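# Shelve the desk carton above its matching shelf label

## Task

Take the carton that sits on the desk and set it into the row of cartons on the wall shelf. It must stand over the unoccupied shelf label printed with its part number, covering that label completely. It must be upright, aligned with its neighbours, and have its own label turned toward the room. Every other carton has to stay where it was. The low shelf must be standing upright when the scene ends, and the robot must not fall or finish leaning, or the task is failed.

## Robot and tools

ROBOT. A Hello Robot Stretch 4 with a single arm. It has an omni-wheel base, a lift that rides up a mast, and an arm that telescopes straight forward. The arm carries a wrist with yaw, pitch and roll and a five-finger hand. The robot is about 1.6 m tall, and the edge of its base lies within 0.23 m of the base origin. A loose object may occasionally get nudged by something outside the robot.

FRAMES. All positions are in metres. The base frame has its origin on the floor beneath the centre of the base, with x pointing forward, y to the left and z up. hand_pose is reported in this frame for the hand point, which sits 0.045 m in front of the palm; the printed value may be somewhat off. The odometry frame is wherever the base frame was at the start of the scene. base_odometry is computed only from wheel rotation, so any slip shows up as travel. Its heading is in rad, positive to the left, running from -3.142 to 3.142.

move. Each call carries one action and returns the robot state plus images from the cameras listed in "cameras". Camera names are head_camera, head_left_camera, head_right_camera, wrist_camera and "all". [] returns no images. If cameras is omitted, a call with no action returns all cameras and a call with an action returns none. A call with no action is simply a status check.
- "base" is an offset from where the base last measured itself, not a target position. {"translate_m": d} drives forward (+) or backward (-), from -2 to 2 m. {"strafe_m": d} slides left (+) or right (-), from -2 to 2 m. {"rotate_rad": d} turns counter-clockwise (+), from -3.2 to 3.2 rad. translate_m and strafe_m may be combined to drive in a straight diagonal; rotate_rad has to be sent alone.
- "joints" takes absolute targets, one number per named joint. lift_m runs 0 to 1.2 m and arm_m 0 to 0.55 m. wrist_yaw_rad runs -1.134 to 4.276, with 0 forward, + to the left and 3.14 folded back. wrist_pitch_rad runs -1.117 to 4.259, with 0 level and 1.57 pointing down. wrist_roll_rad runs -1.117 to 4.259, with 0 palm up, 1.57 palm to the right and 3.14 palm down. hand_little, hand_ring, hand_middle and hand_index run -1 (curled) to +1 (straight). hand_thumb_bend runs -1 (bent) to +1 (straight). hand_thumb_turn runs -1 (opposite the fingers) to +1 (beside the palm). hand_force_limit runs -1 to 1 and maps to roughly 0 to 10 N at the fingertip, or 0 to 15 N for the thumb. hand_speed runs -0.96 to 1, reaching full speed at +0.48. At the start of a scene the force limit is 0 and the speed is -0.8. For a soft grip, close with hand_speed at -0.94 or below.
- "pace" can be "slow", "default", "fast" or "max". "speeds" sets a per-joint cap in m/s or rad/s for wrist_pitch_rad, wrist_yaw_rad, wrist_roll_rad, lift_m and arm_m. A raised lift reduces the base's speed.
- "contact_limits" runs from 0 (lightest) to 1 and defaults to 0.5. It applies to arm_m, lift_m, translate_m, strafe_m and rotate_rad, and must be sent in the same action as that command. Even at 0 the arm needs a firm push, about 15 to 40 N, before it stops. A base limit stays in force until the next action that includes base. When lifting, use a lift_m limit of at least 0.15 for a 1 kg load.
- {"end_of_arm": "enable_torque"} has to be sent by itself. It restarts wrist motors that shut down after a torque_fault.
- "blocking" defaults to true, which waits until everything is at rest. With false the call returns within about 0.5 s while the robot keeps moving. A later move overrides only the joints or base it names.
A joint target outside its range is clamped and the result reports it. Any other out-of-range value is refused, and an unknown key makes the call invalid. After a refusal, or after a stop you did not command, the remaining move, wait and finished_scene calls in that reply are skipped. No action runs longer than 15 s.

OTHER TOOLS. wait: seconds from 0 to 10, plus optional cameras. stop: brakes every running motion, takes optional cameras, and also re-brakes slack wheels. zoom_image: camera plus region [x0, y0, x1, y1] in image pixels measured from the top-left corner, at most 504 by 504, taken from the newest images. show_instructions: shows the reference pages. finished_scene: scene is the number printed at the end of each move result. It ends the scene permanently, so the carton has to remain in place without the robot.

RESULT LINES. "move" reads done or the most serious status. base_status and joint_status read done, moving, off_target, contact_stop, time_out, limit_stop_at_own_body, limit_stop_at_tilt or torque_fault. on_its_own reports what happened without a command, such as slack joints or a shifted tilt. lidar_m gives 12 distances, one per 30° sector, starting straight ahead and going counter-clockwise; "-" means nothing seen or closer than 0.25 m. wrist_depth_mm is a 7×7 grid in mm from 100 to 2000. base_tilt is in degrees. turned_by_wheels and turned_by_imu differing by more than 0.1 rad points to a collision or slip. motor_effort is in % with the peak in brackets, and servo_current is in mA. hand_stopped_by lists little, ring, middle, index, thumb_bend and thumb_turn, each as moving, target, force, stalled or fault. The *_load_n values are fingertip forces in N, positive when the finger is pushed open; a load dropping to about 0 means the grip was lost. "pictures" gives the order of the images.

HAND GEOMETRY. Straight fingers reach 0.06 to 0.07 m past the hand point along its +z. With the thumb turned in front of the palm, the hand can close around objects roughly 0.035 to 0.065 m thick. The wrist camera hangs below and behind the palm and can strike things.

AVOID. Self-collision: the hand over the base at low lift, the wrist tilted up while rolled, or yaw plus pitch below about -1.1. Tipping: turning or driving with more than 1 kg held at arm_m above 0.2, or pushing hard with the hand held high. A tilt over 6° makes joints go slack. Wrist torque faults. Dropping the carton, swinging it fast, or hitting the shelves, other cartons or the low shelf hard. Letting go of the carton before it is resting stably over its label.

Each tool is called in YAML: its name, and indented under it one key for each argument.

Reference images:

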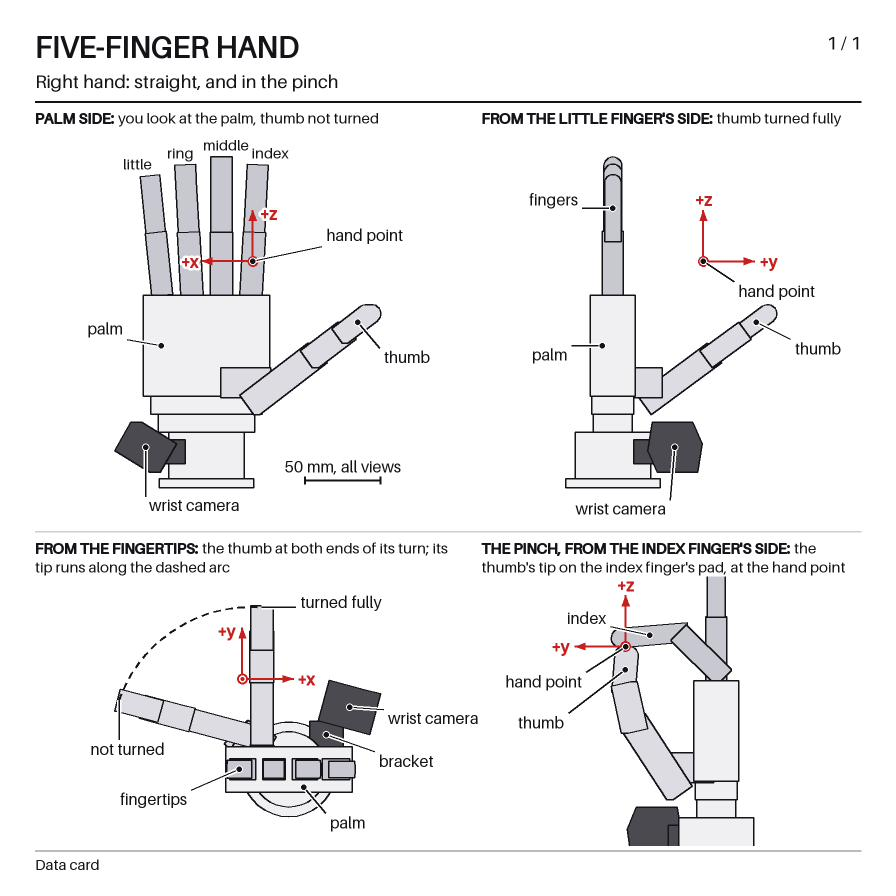

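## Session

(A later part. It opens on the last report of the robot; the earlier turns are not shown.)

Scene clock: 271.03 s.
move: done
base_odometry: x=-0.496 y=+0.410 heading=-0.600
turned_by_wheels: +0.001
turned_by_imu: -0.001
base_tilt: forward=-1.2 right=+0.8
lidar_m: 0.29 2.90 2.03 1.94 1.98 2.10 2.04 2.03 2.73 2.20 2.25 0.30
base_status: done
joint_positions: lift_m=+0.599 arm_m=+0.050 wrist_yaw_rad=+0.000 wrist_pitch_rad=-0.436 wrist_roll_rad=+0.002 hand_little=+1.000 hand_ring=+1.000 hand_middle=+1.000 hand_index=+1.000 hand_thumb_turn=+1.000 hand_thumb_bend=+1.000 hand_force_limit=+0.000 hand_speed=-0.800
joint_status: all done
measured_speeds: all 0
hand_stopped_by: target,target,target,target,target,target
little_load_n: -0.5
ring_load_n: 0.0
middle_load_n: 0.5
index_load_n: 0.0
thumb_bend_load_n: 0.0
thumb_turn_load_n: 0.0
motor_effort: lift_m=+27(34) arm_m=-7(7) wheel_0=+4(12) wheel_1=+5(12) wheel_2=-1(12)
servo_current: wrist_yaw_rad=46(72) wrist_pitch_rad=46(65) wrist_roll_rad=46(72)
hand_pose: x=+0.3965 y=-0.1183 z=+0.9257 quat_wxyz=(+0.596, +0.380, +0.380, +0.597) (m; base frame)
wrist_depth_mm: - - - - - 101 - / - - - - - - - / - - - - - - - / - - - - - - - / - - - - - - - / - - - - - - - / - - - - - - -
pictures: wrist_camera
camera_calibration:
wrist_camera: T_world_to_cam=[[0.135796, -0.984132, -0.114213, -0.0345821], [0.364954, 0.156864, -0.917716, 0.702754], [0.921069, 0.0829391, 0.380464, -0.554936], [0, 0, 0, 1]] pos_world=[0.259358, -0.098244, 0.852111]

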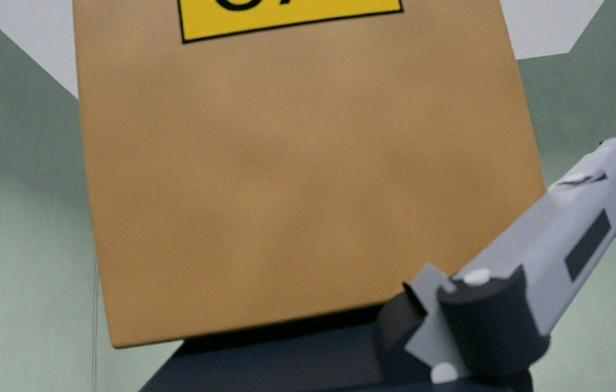

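move:
  base: {"translate_m": 1.5}
  cameras: ["all"]

zoom_image:
  camera: "head_camera"
  region: [120, 120, 320, 280]

zoom_image:
  camera: "head_left_camera"
  region: [180, 200, 280, 280]

zoom_image:
  camera: "head_right_camera"
  region: [160, 220, 260, 300]

Scene clock: 279.97 s.
move: done
base_odometry: x=+0.743 y=-0.436 heading=-0.599
turned_by_wheels: +0.001
turned_by_imu: -0.002
base_tilt: forward=-1.0 right=+0.6
lidar_m: 0.28 1.58 2.12 2.01 2.05 2.73 - 3.77 2.34 2.51 2.59 0.30
base_status: done
joint_positions: lift_m=+0.599 arm_m=+0.050 wrist_yaw_rad=+0.000 wrist_pitch_rad=-0.436 wrist_roll_rad=+0.002 hand_little=+1.000 hand_ring=+1.000 hand_middle=+1.000 hand_index=+1.000 hand_thumb_turn=+1.000 hand_thumb_bend=+1.000 hand_force_limit=+0.000 hand_speed=-0.800
joint_status: not commanded
measured_speeds: all 0
hand_stopped_by: target,target,target,target,target,target
little_load_n: 0.0
ring_load_n: 0.0
middle_load_n: 0.5
index_load_n: 0.0
thumb_bend_load_n: 0.0
thumb_turn_load_n: 0.0
motor_effort: lift_m=+27(28) arm_m=-7(7) wheel_0=+5(14) wheel_1=+5(12) wheel_2=-2(13)
servo_current: wrist_yaw_rad=20(72) wrist_pitch_rad=39(65) wrist_roll_rad=52(78)
hand_pose: x=+0.3965 y=-0.1183 z=+0.9257 quat_wxyz=(+0.596, +0.380, +0.380, +0.597) (m; base frame)
wrist_depth_mm: - - - - - 101 - / - - - - - - - / - - - - - - - / - - - - - - - / - - - - - - - / - - - - - - - / - - - - - - -
pictures: head_camera, head_left_camera, head_right_camera, wrist_camera
camera_calibration:
wrist_camera: T_world_to_cam=[[0.135796, -0.984132, -0.114213, -0.0345821], [0.364954, 0.156864, -0.917716, 0.702754], [0.921069, 0.0829391, 0.380464, -0.554936], [0, 0, 0, 1]] pos_world=[0.259358, -0.098244, 0.852111]

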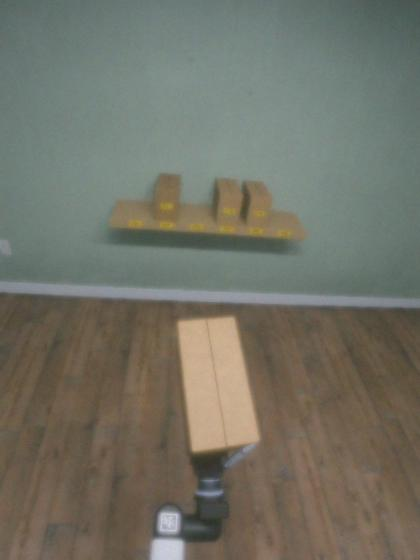

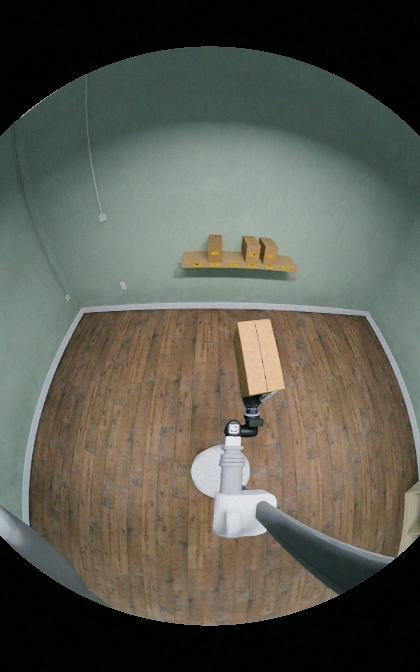

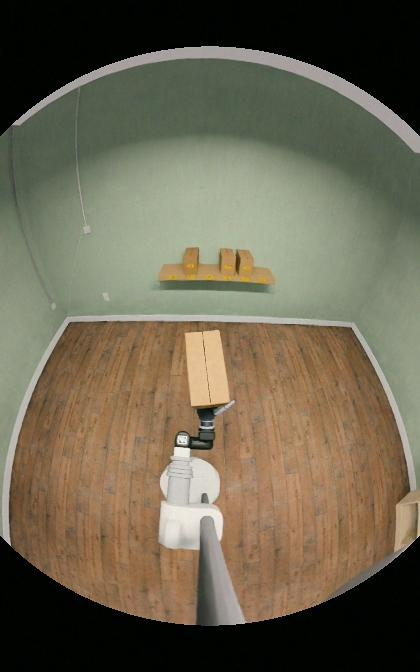

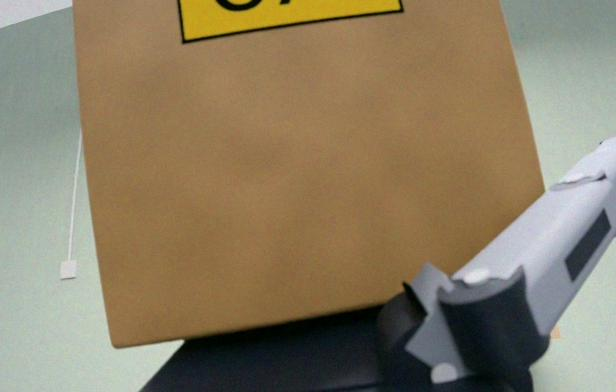

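Scaled by 2.520 from the camera's 420x560 image, which has a finer 600x800 frame.

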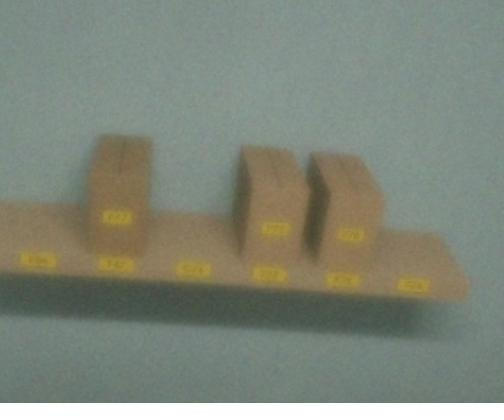

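Scaled by 5.040 from the camera's 420x672 image, which has a finer 600x960 frame.

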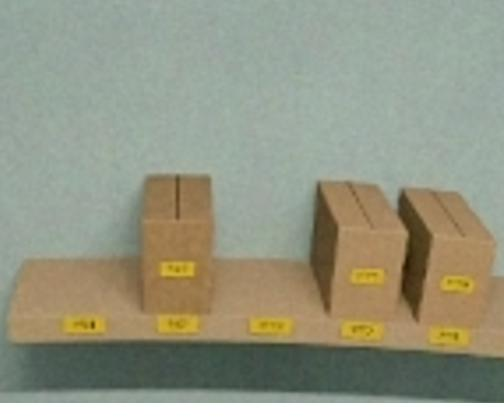

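Scaled by 5.040 from the camera's 420x672 image, which has a finer 600x960 frame.

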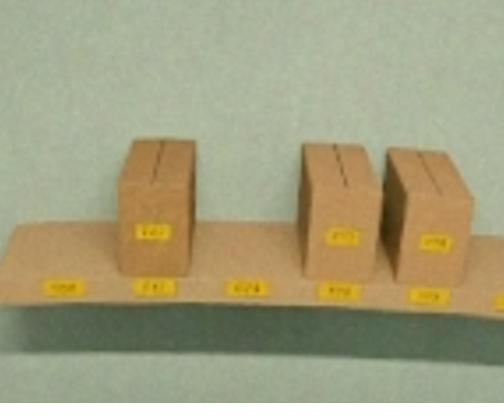

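move:
  base: {"translate_m": 0.5}
  joints: {"lift_m": 0.66}
  speeds: {"lift_m": 0.1}
  cameras: ["all"]

zoom_image:
  camera: "head_left_camera"
  region: [170, 260, 240, 320]

zoom_image:
  camera: "head_right_camera"
  region: [150, 270, 220, 330]

zoom_image:
  camera: "head_right_camera"
  region: [220, 270, 310, 330]

Scene clock: 289.00 s.
move: done
base_odometry: x=+1.155 y=-0.718 heading=-0.599
turned_by_wheels: +0.001
turned_by_imu: +0.000
base_tilt: forward=-0.9 right=+0.8
lidar_m: 0.29 1.06 1.76 2.04 2.10 2.79 - 3.20 2.56 2.49 1.95 0.30
base_status: done
joint_positions: lift_m=+0.659 arm_m=+0.050 wrist_yaw_rad=+0.000 wrist_pitch_rad=-0.436 wrist_roll_rad=+0.002 hand_little=+1.000 hand_ring=+1.000 hand_middle=+1.000 hand_index=+1.000 hand_thumb_turn=+1.000 hand_thumb_bend=+1.000 hand_force_limit=+0.000 hand_speed=-0.800
joint_status: all done
measured_speeds: all 0
hand_stopped_by: target,target,target,target,target,target
little_load_n: 0.0
ring_load_n: 0.0
middle_load_n: 1.0
index_load_n: 0.5
thumb_bend_load_n: 0.0
thumb_turn_load_n: 0.0
motor_effort: lift_m=+27(32) arm_m=-6(7) wheel_0=+3(14) wheel_1=+6(12) wheel_2=-2(13)
servo_current: wrist_yaw_rad=59(72) wrist_pitch_rad=26(59) wrist_roll_rad=52(65)
hand_pose: x=+0.3965 y=-0.1183 z=+0.9857 quat_wxyz=(+0.596, +0.380, +0.380, +0.597) (m; base frame)
wrist_depth_mm: - - - - - 101 - / - - - - - - - / - - - - - - - / - - - - - - - / - - - - - - - / - - - - - - - / - - - - - - -
pictures: head_camera, head_left_camera, head_right_camera, wrist_camera
camera_calibration:
wrist_camera: T_world_to_cam=[[0.135773, -0.98413, -0.114254, -0.0276998], [0.364747, 0.156874, -0.917796, 0.757907], [0.921154, 0.0829379, 0.380258, -0.57769], [0, 0, 0, 1]] pos_world=[0.259457, -0.098244, 0.912111]

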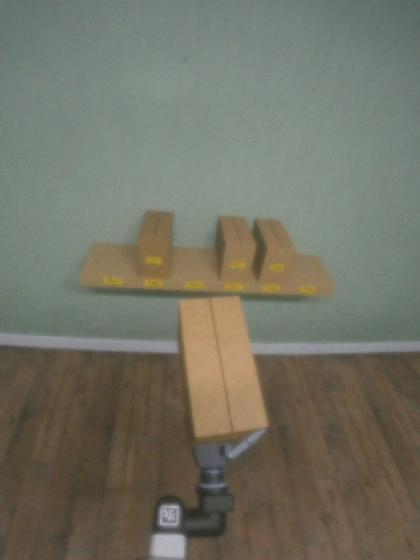

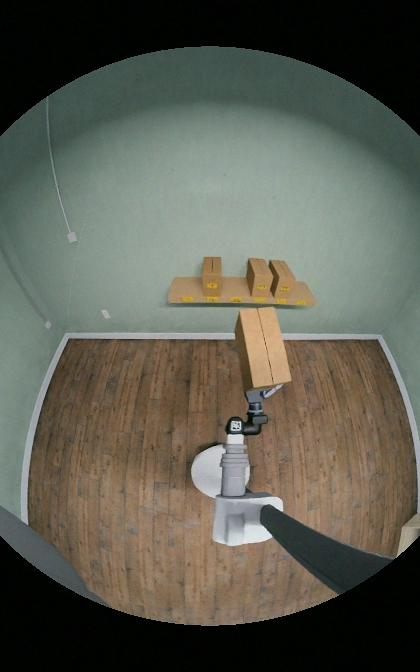

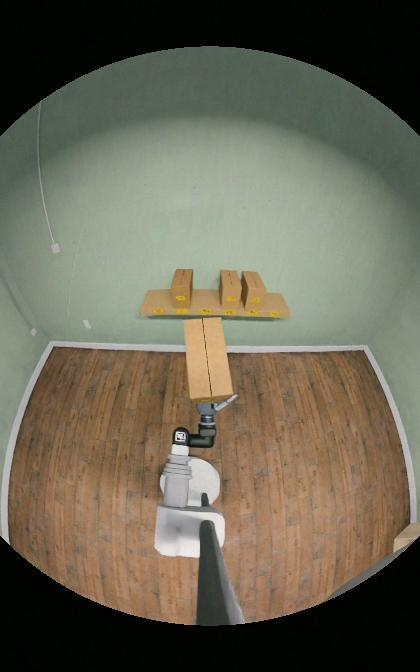

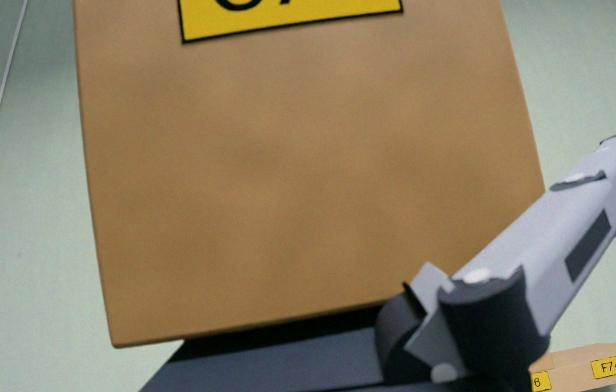

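Scaled by 7.200 from the camera's 420x672 image, which has a finer 600x960 frame.

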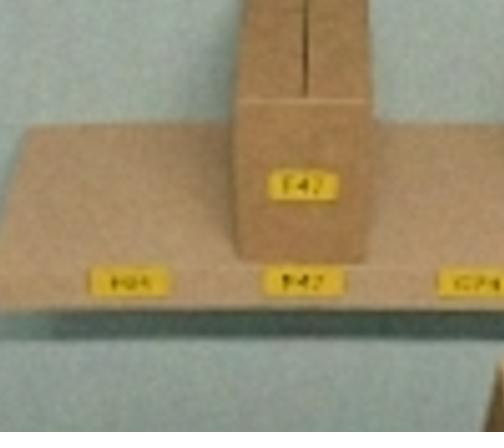

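Scaled by 7.200 from the camera's 420x672 image, which has a finer 600x960 frame.

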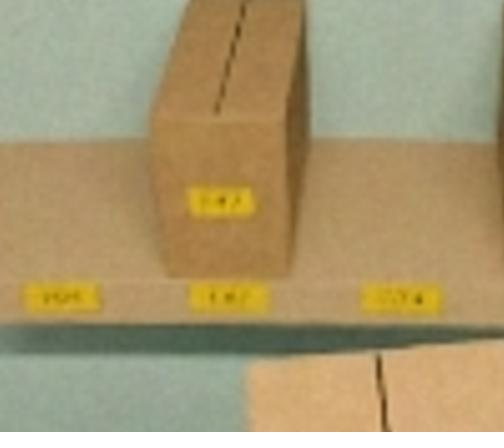

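Scaled by 5.600 from the camera's 420x672 image, which has a finer 600x960 frame.

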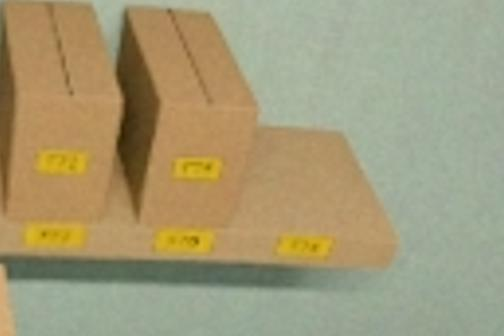

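zoom_image:
  camera: "head_right_camera"
  region: [190, 300, 222, 322]

zoom_image:
  camera: "head_left_camera"
  region: [222, 290, 254, 312]

zoom_image:
  camera: "head_camera"
  region: [170, 270, 220, 300]

zoom_image:
  camera: "wrist_camera"
  region: [500, 320, 616, 392]

zoom_image:
  camera: "head_right_camera"
  region: [260, 300, 292, 322]

Scaled by 15.750 from the camera's 420x672 image, which has a finer 600x960 frame.

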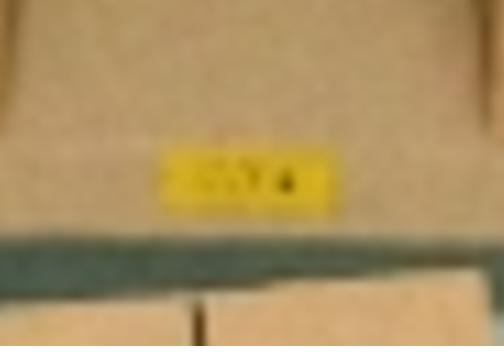

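Scaled by 15.750 from the camera's 420x672 image, which has a finer 600x960 frame.

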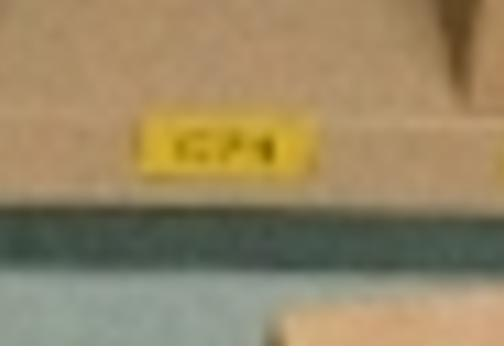

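Scaled by 10.080 from the camera's 420x560 image, which has a finer 600x800 frame.

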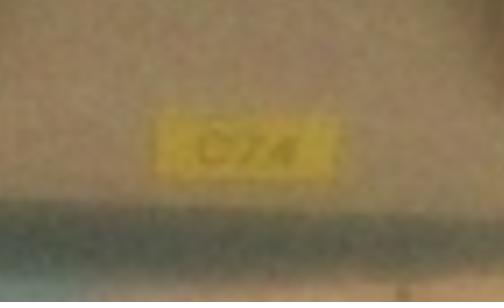

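Scaled by 4.345.

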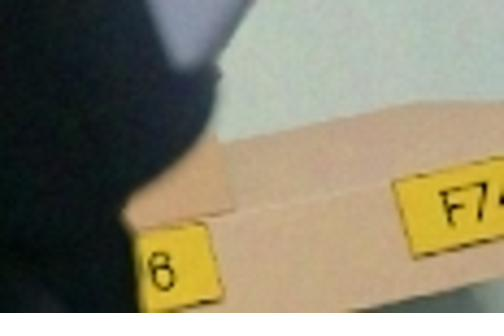

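Scaled by 15.750 from the camera's 420x672 image, which has a finer 600x960 frame.

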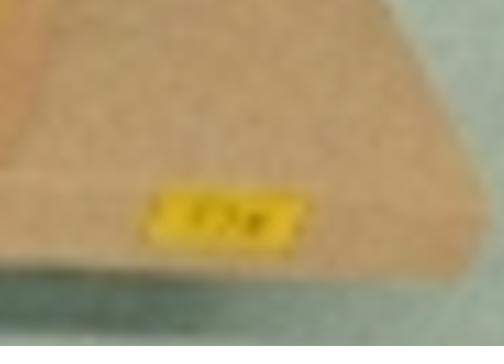

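zoom_image:
  camera: "head_right_camera"
  region: [160, 300, 260, 420]

zoom_image:
  camera: "head_left_camera"
  region: [210, 295, 310, 415]

Scaled by 4.200 from the camera's 420x672 image, which has a finer 600x960 frame.

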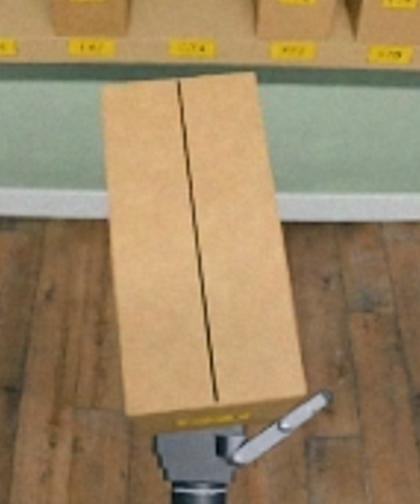

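Scaled by 4.200 from the camera's 420x672 image, which has a finer 600x960 frame.

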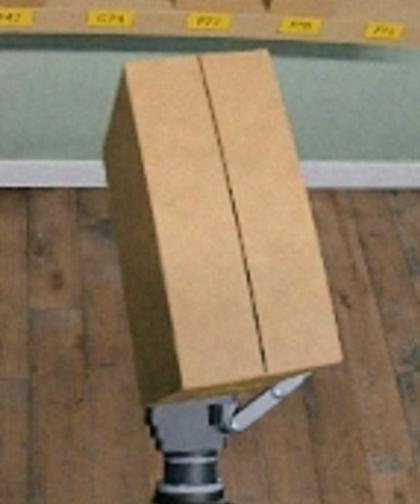

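move:
  joints: {"wrist_yaw_rad": -0.2}
  speeds: {"wrist_yaw_rad": 0.15}
  cameras: ["wrist_camera", "head_left_camera", "head_right_camera", "head_camera"]

zoom_image:
  camera: "head_right_camera"
  region: [160, 300, 260, 420]

zoom_image:
  camera: "head_left_camera"
  region: [210, 295, 310, 415]

Scene clock: 326.37 s.
move: done
base_odometry: x=+1.155 y=-0.718 heading=-0.599
turned_by_wheels: +0.000
turned_by_imu: +0.000
base_tilt: forward=-1.3 right=+0.7
lidar_m: 0.29 1.06 1.77 2.03 2.10 2.76 - 3.21 2.56 2.48 1.97 0.27
base_status: not commanded
joint_positions: lift_m=+0.659 arm_m=+0.050 wrist_yaw_rad=-0.198 wrist_pitch_rad=-0.436 wrist_roll_rad=+0.002 hand_little=+1.000 hand_ring=+1.000 hand_middle=+1.000 hand_index=+1.000 hand_thumb_turn=+1.000 hand_thumb_bend=+1.000 hand_force_limit=+0.000 hand_speed=-0.800
joint_status: all done
measured_speeds: all 0
hand_stopped_by: target,target,target,target,target,target
little_load_n: 0.0
ring_load_n: 0.0
middle_load_n: 0.5
index_load_n: 0.0
thumb_bend_load_n: 0.0
thumb_turn_load_n: 0.0
motor_effort: lift_m=+27(28) arm_m=-7(7) wheel_0=+3(4) wheel_1=+6(6) wheel_2=-2(2)
servo_current: wrist_yaw_rad=46(59) wrist_pitch_rad=46(65) wrist_roll_rad=46(65)
hand_pose: x=+0.3699 y=-0.1504 z=+0.9857 quat_wxyz=(+0.652, +0.416, +0.340, +0.535) (m; base frame)
wrist_depth_mm: - - - - - 101 - / - - - - - - - / - - - - - - - / - - - - - - - / - - - - - - - / - - - - - - - / - - - - - - -
pictures: head_camera, head_left_camera, head_right_camera, wrist_camera
camera_calibration:
wrist_camera: T_world_to_cam=[[-0.060436, -0.991606, -0.114305, 0.015744], [0.388492, 0.0821179, -0.917786, 0.752651], [0.919468, -0.0998738, 0.380268, -0.577328], [0, 0, 0, 1]] pos_world=[0.239387, -0.103854, 0.912111]

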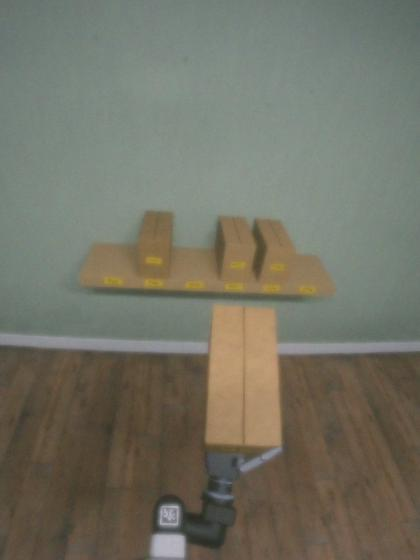

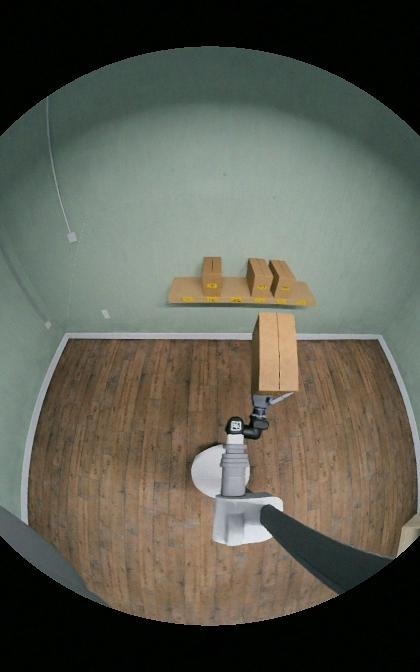

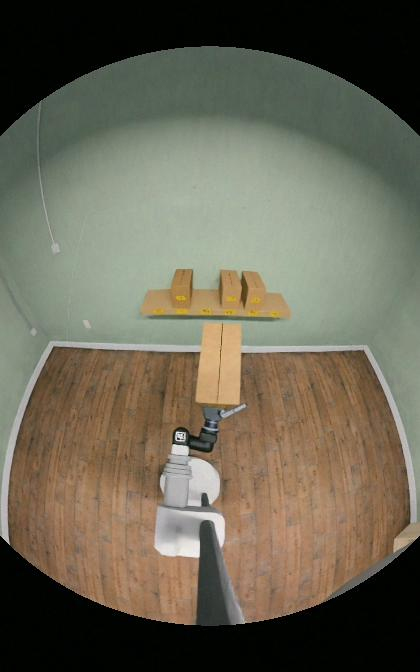

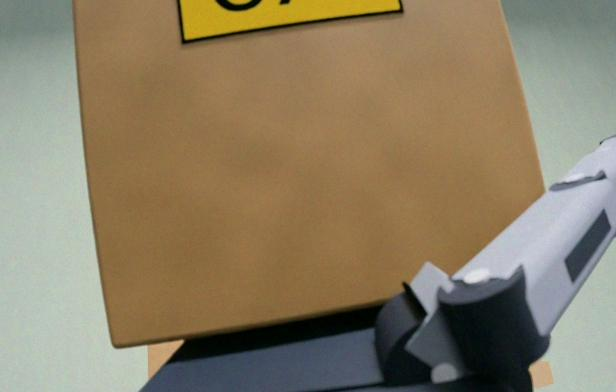

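Scaled by 4.200 from the camera's 420x672 image, which has a finer 600x960 frame.

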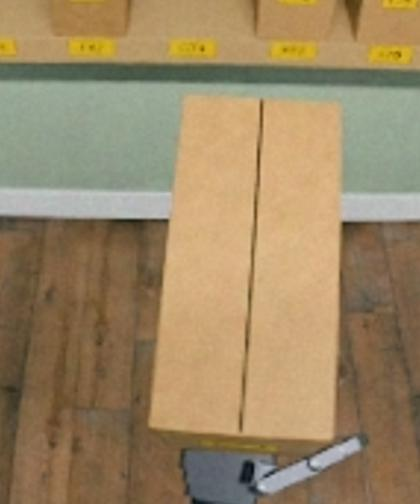

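Scaled by 4.200 from the camera's 420x672 image, which has a finer 600x960 frame.

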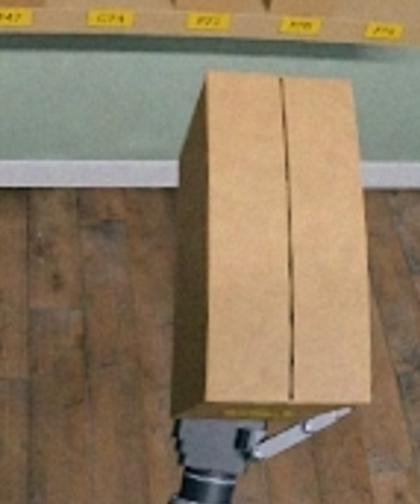

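move:
  base: {"translate_m": 0.42, "strafe_m": 0.066}
  pace: "slow"
  cameras: ["wrist_camera", "head_left_camera", "head_right_camera", "head_camera"]

zoom_image:
  camera: "head_right_camera"
  region: [150, 290, 270, 410]

zoom_image:
  camera: "head_left_camera"
  region: [200, 280, 320, 400]

Scene clock: 357.30 s.
move: done
base_odometry: x=+1.539 y=-0.900 heading=-0.598
turned_by_wheels: +0.001
turned_by_imu: +0.000
base_tilt: forward=-1.3 right=+0.8
lidar_m: 0.29 0.64 1.19 2.00 2.05 2.69 - 3.27 2.68 2.53 0.93 0.30
base_status: done
joint_positions: lift_m=+0.659 arm_m=+0.050 wrist_yaw_rad=-0.198 wrist_pitch_rad=-0.436 wrist_roll_rad=+0.002 hand_little=+1.000 hand_ring=+1.000 hand_middle=+1.000 hand_index=+1.000 hand_thumb_turn=+1.000 hand_thumb_bend=+1.000 hand_force_limit=+0.000 hand_speed=-0.800
joint_status: not commanded
measured_speeds: all 0
hand_stopped_by: target,target,target,target,target,target
little_load_n: 0.0
ring_load_n: 0.0
middle_load_n: 0.5
index_load_n: 0.0
thumb_bend_load_n: 0.0
thumb_turn_load_n: 0.0
motor_effort: lift_m=+27(28) arm_m=-7(7) wheel_0=+6(12) wheel_1=+8(11) wheel_2=-5(10)
servo_current: wrist_yaw_rad=39(72) wrist_pitch_rad=46(65) wrist_roll_rad=39(59)
hand_pose: x=+0.3699 y=-0.1504 z=+0.9857 quat_wxyz=(+0.652, +0.416, +0.340, +0.535) (m; base frame)
wrist_depth_mm: - - - - - 101 - / - - - - - - - / - - - - - - - / - - - - - - - / - - - - - - - / - - - - - - - / - 364 - - - - -
pictures: head_camera, head_left_camera, head_right_camera, wrist_camera
camera_calibration:
wrist_camera: T_world_to_cam=[[-0.060436, -0.991606, -0.114305, 0.0157379], [0.388492, 0.0821179, -0.917786, 0.75269], [0.919468, -0.0998738, 0.380268, -0.577236], [0, 0, 0, 1]] pos_world=[0.239287, -0.103854, 0.912111]

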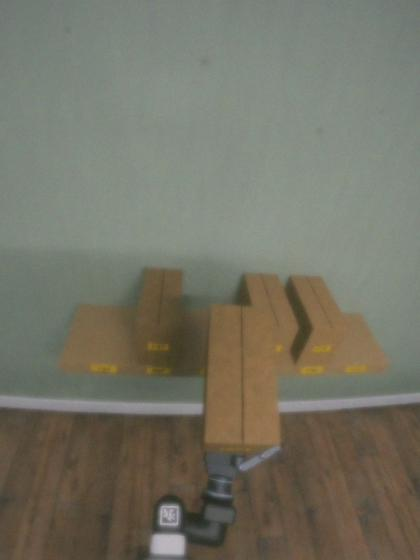

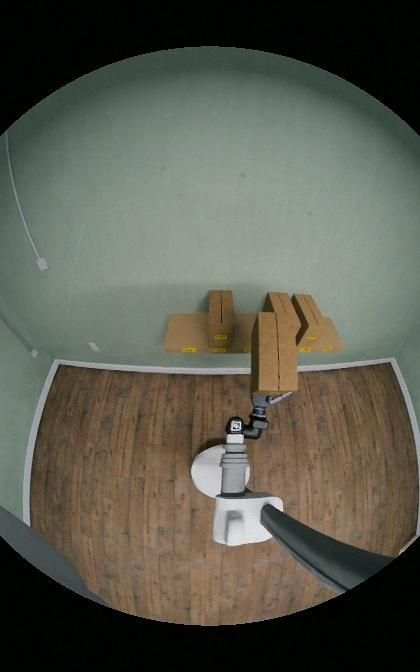

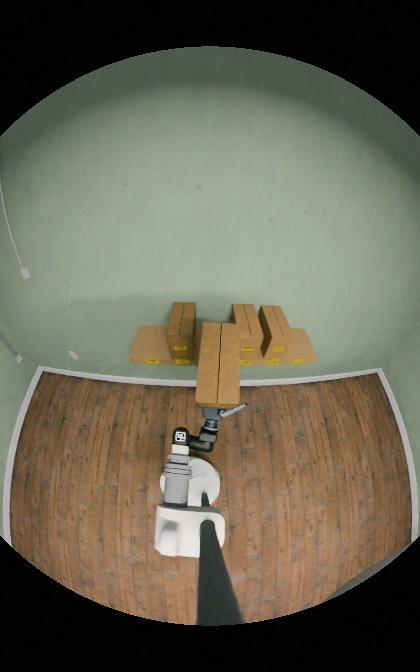

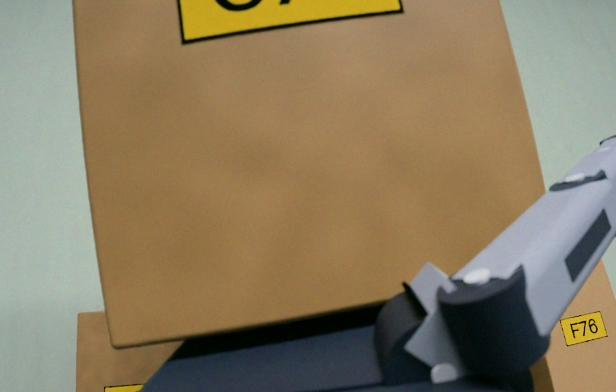

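Scaled by 4.200 from the camera's 420x672 image, which has a finer 600x960 frame.

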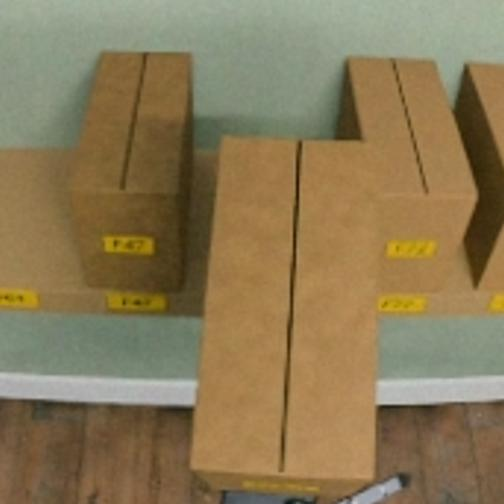

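Scaled by 4.200 from the camera's 420x672 image, which has a finer 600x960 frame.

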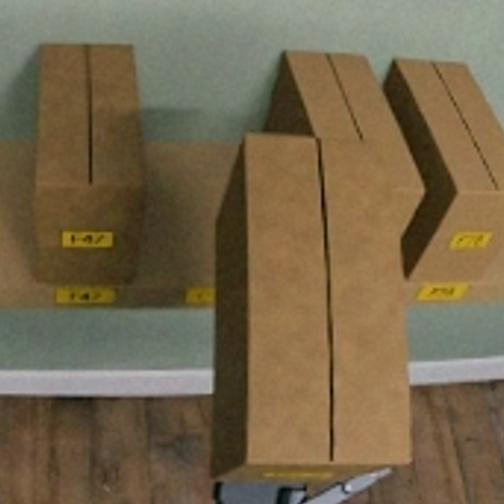

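move:
  base: {"rotate_rad": 0.046}
  pace: "slow"

move:
  base: {"strafe_m": -0.024, "translate_m": 0.08}
  pace: "slow"
  cameras: ["wrist_camera", "head_left_camera", "head_right_camera", "head_camera"]

zoom_image:
  camera: "head_right_camera"
  region: [150, 300, 270, 420]

zoom_image:
  camera: "head_left_camera"
  region: [200, 290, 320, 410]

Scene clock: 385.30 s.
move: done
base_odometry: x=+1.539 y=-0.900 heading=-0.554
turned_by_wheels: +0.045
turned_by_imu: +0.044
base_tilt: forward=-1.1 right=+0.7
lidar_m: 0.28 0.63 1.26 2.00 2.07 2.84 - 3.13 2.64 2.52 0.91 0.29
base_status: done
joint_positions: lift_m=+0.659 arm_m=+0.050 wrist_yaw_rad=-0.198 wrist_pitch_rad=-0.436 wrist_roll_rad=+0.002 hand_little=+1.000 hand_ring=+1.000 hand_middle=+1.000 hand_index=+1.000 hand_thumb_turn=+1.000 hand_thumb_bend=+1.000 hand_force_limit=+0.000 hand_speed=-0.800
joint_status: not commanded
measured_speeds: all 0
hand_stopped_by: target,target,target,target,target,target
little_load_n: 0.0
ring_load_n: 0.0
middle_load_n: 0.5
index_load_n: 0.0
thumb_bend_load_n: 0.0
thumb_turn_load_n: 0.0
motor_effort: lift_m=+27(27) arm_m=-7(7) wheel_0=-6(10) wheel_1=-7(8) wheel_2=-4(7)
servo_current: wrist_yaw_rad=52(72) wrist_pitch_rad=52(59) wrist_roll_rad=52(65)
hand_pose: x=+0.3698 y=-0.1505 z=+0.9857 quat_wxyz=(+0.652, +0.416, +0.340, +0.535) (m; base frame)
wrist_depth_mm: - - - - - 101 - / - - - - - - - / - - - - - - - / - - - - - - - / - - - - - - - / - - - - - - - / - 366 - - - - -
pictures: none

Scene clock: 387.37 s.
move: done
base_odometry: x=+1.594 y=-0.962 heading=-0.553
turned_by_wheels: +0.001
turned_by_imu: +0.001
base_tilt: forward=-1.1 right=+0.6
lidar_m: 0.28 0.55 1.15 2.02 2.10 2.84 - 3.09 2.61 2.50 0.80 0.28
base_status: done
joint_positions: lift_m=+0.659 arm_m=+0.050 wrist_yaw_rad=-0.198 wrist_pitch_rad=-0.436 wrist_roll_rad=+0.002 hand_little=+1.000 hand_ring=+1.000 hand_middle=+1.000 hand_index=+1.000 hand_thumb_turn=+1.000 hand_thumb_bend=+1.000 hand_force_limit=+0.000 hand_speed=-0.800
joint_status: not commanded
measured_speeds: all 0
hand_stopped_by: target,target,target,target,target,target
little_load_n: 0.0
ring_load_n: 0.5
middle_load_n: 0.5
index_load_n: 0.0
thumb_bend_load_n: 0.0
thumb_turn_load_n: 0.0
motor_effort: lift_m=+27(28) arm_m=-7(7) wheel_0=+6(12) wheel_1=+8(10) wheel_2=-5(9)
servo_current: wrist_yaw_rad=52(59) wrist_pitch_rad=46(72) wrist_roll_rad=46(65)
hand_pose: x=+0.3698 y=-0.1505 z=+0.9857 quat_wxyz=(+0.652, +0.416, +0.340, +0.535) (m; base frame)
wrist_depth_mm: - - - - - 101 - / - - - - - - - / - - - - - - - / - - - - - - - / - - - - - - - / 303 - - - - - - / 293 293 - - - - -
pictures: head_camera, head_left_camera, head_right_camera, wrist_camera
camera_calibration:
wrist_camera: T_world_to_cam=[[-0.0608753, -0.991582, -0.11428, 0.0158215], [0.388509, 0.0819248, -0.917796, 0.752674], [0.919432, -0.10027, 0.380252, -0.577254], [0, 0, 0, 1]] pos_world=[0.239287, -0.103856, 0.912111]

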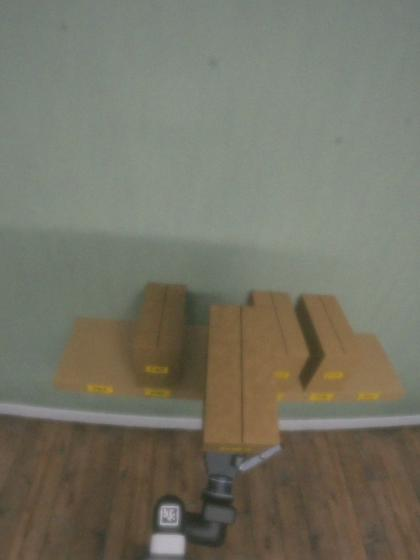

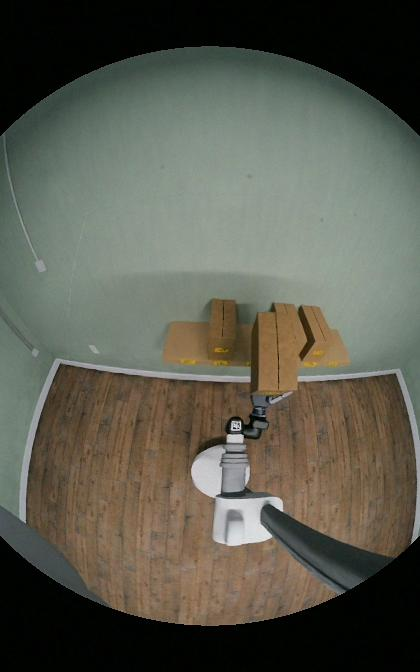

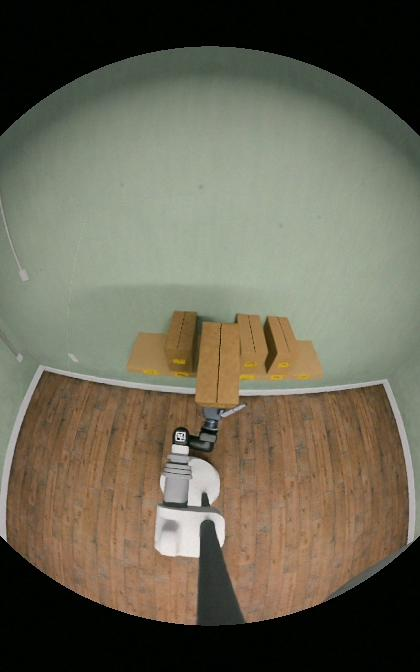

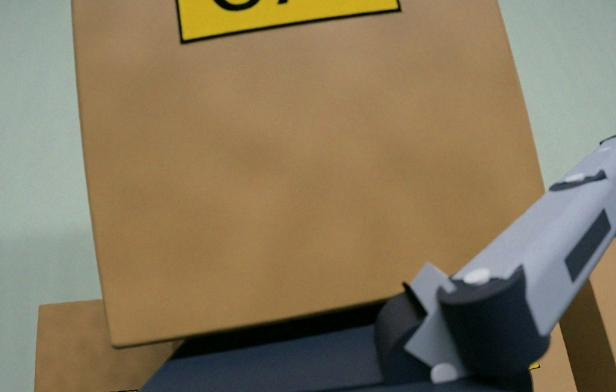

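Scaled by 4.200 from the camera's 420x672 image, which has a finer 600x960 frame.

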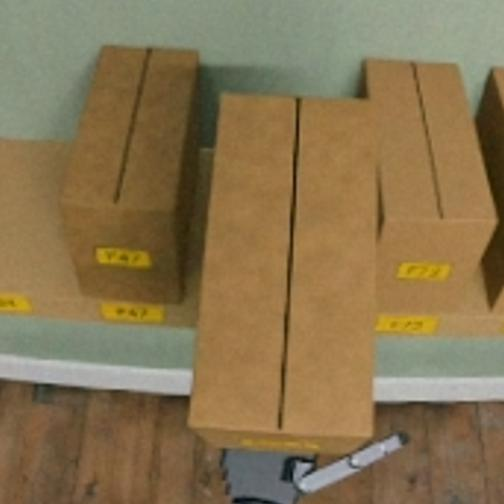

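Scaled by 4.200 from the camera's 420x672 image, which has a finer 600x960 frame.

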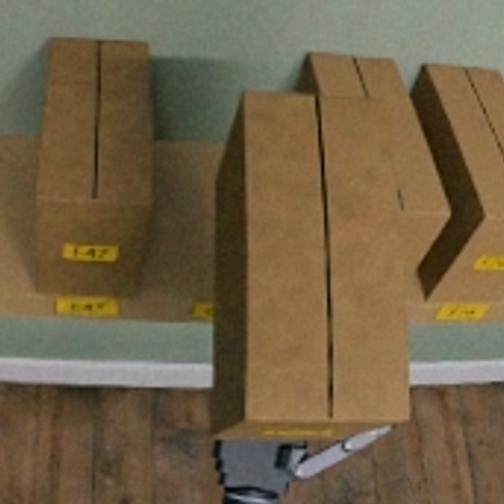

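move:
  base: {"translate_m": 0.06}
  pace: "slow"

move:
  joints: {"wrist_pitch_rad": -0.37, "lift_m": 0.57}
  speeds: {"wrist_pitch_rad": 0.08, "lift_m": 0.08}
  cameras: ["wrist_camera", "head_left_camera", "head_right_camera"]

zoom_image:
  camera: "head_right_camera"
  region: [150, 310, 270, 430]

zoom_image:
  camera: "head_left_camera"
  region: [200, 300, 320, 420]

Scene clock: 399.07 s.
move: done
base_odometry: x=+1.645 y=-0.994 heading=-0.552
turned_by_wheels: +0.001
turned_by_imu: +0.000
base_tilt: forward=-1.2 right=+0.8
lidar_m: 0.29 0.50 1.04 2.02 2.10 2.89 - 3.10 2.62 2.50 0.72 0.29
base_status: done
joint_positions: lift_m=+0.659 arm_m=+0.050 wrist_yaw_rad=-0.198 wrist_pitch_rad=-0.436 wrist_roll_rad=+0.002 hand_little=+1.000 hand_ring=+1.000 hand_middle=+1.000 hand_index=+1.000 hand_thumb_turn=+1.000 hand_thumb_bend=+1.000 hand_force_limit=+0.000 hand_speed=-0.800
joint_status: not commanded
measured_speeds: all 0
hand_stopped_by: target,target,target,target,target,target
little_load_n: 0.0
ring_load_n: 0.5
middle_load_n: 0.5
index_load_n: 0.0
thumb_bend_load_n: 0.5
thumb_turn_load_n: 0.0
motor_effort: lift_m=+28(28) arm_m=-6(7) wheel_0=+5(12) wheel_1=+7(10) wheel_2=-3(10)
servo_current: wrist_yaw_rad=39(72) wrist_pitch_rad=52(65) wrist_roll_rad=46(65)
hand_pose: x=+0.3698 y=-0.1505 z=+0.9857 quat_wxyz=(+0.652, +0.416, +0.340, +0.535) (m; base frame)
wrist_depth_mm: - - - - - 101 - / - - - - - - - / - - - - - - - / - - - - - - - / - - - - - - - / 249 - - - - - - / 238 240 - - - - -
pictures: none

Scene clock: 400.73 s.
move: done
base_odometry: x=+1.645 y=-0.994 heading=-0.552
turned_by_wheels: +0.000
turned_by_imu: +0.000
base_tilt: forward=-1.2 right=+0.8
lidar_m: 0.28 0.50 1.06 2.01 2.11 2.87 - 3.09 2.61 2.49 0.71 0.30
base_status: not commanded
joint_positions: lift_m=+0.570 arm_m=+0.050 wrist_yaw_rad=-0.198 wrist_pitch_rad=-0.360 wrist_roll_rad=+0.002 hand_little=+1.000 hand_ring=+1.000 hand_middle=+1.000 hand_index=+1.000 hand_thumb_turn=+1.000 hand_thumb_bend=+1.000 hand_force_limit=+0.000 hand_speed=-0.800
joint_status: all done
measured_speeds: all 0
hand_stopped_by: target,target,target,target,target,target
little_load_n: 0.0
ring_load_n: 0.0
middle_load_n: 0.5
index_load_n: 0.0
thumb_bend_load_n: 0.0
thumb_turn_load_n: 0.0
motor_effort: lift_m=+22(26) arm_m=-6(7) wheel_0=+5(5) wheel_1=+6(7) wheel_2=-3(4)
servo_current: wrist_yaw_rad=33(72) wrist_pitch_rad=26(65) wrist_roll_rad=46(65)
hand_pose: x=+0.3803 y=-0.1526 z=+0.8824 quat_wxyz=(+0.636, +0.440, +0.360, +0.522) (m; base frame)
wrist_depth_mm: - - - - - 101 - / - - - - - - - / 274 - - - - - - / 265 - - - - - - / 253 - - - - - - / 241 - - - - - - / 234 236 - - - - -
pictures: head_left_camera, head_right_camera, wrist_camera
camera_calibration:
wrist_camera: T_world_to_cam=[[-0.0696801, -0.989815, -0.124143, 0.0148299], [0.319468, 0.0957503, -0.942747, 0.704435], [0.945032, -0.105351, 0.309542, -0.496023], [0, 0, 0, 1]] pos_world=[0.244746, -0.105027, 0.819485]

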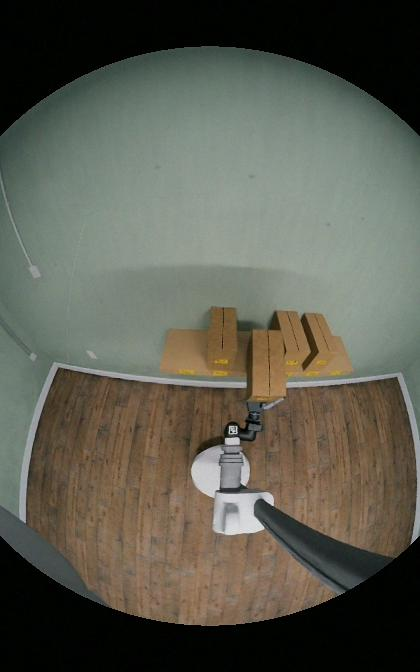

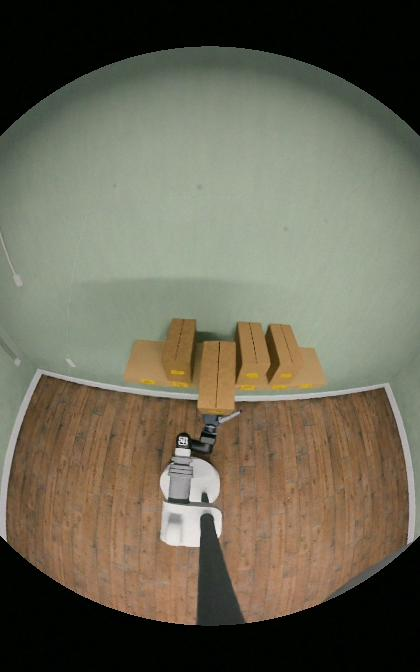

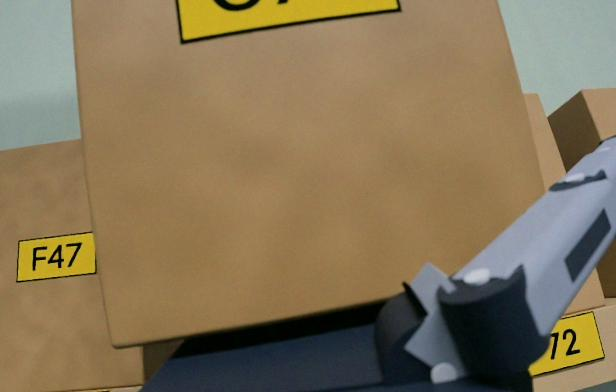

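Scaled by 4.200 from the camera's 420x672 image, which has a finer 600x960 frame.

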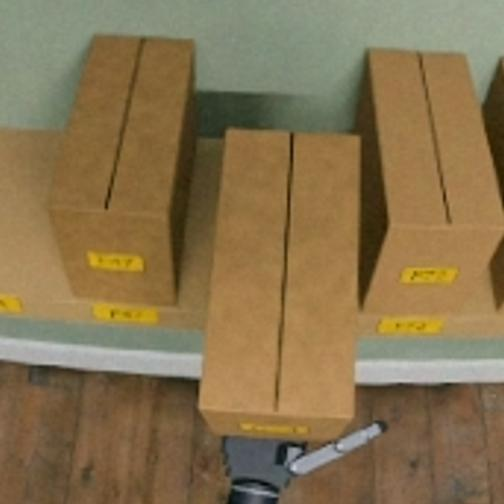

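Scaled by 4.200 from the camera's 420x672 image, which has a finer 600x960 frame.

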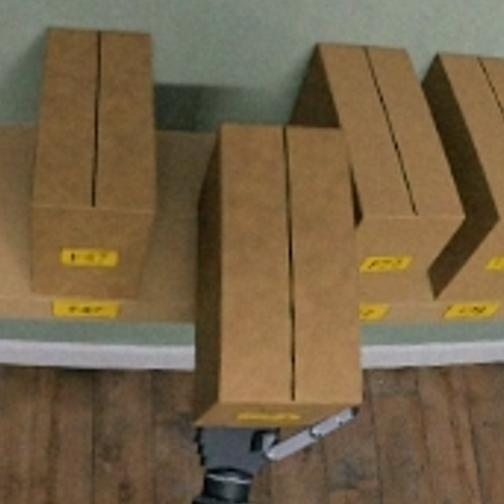

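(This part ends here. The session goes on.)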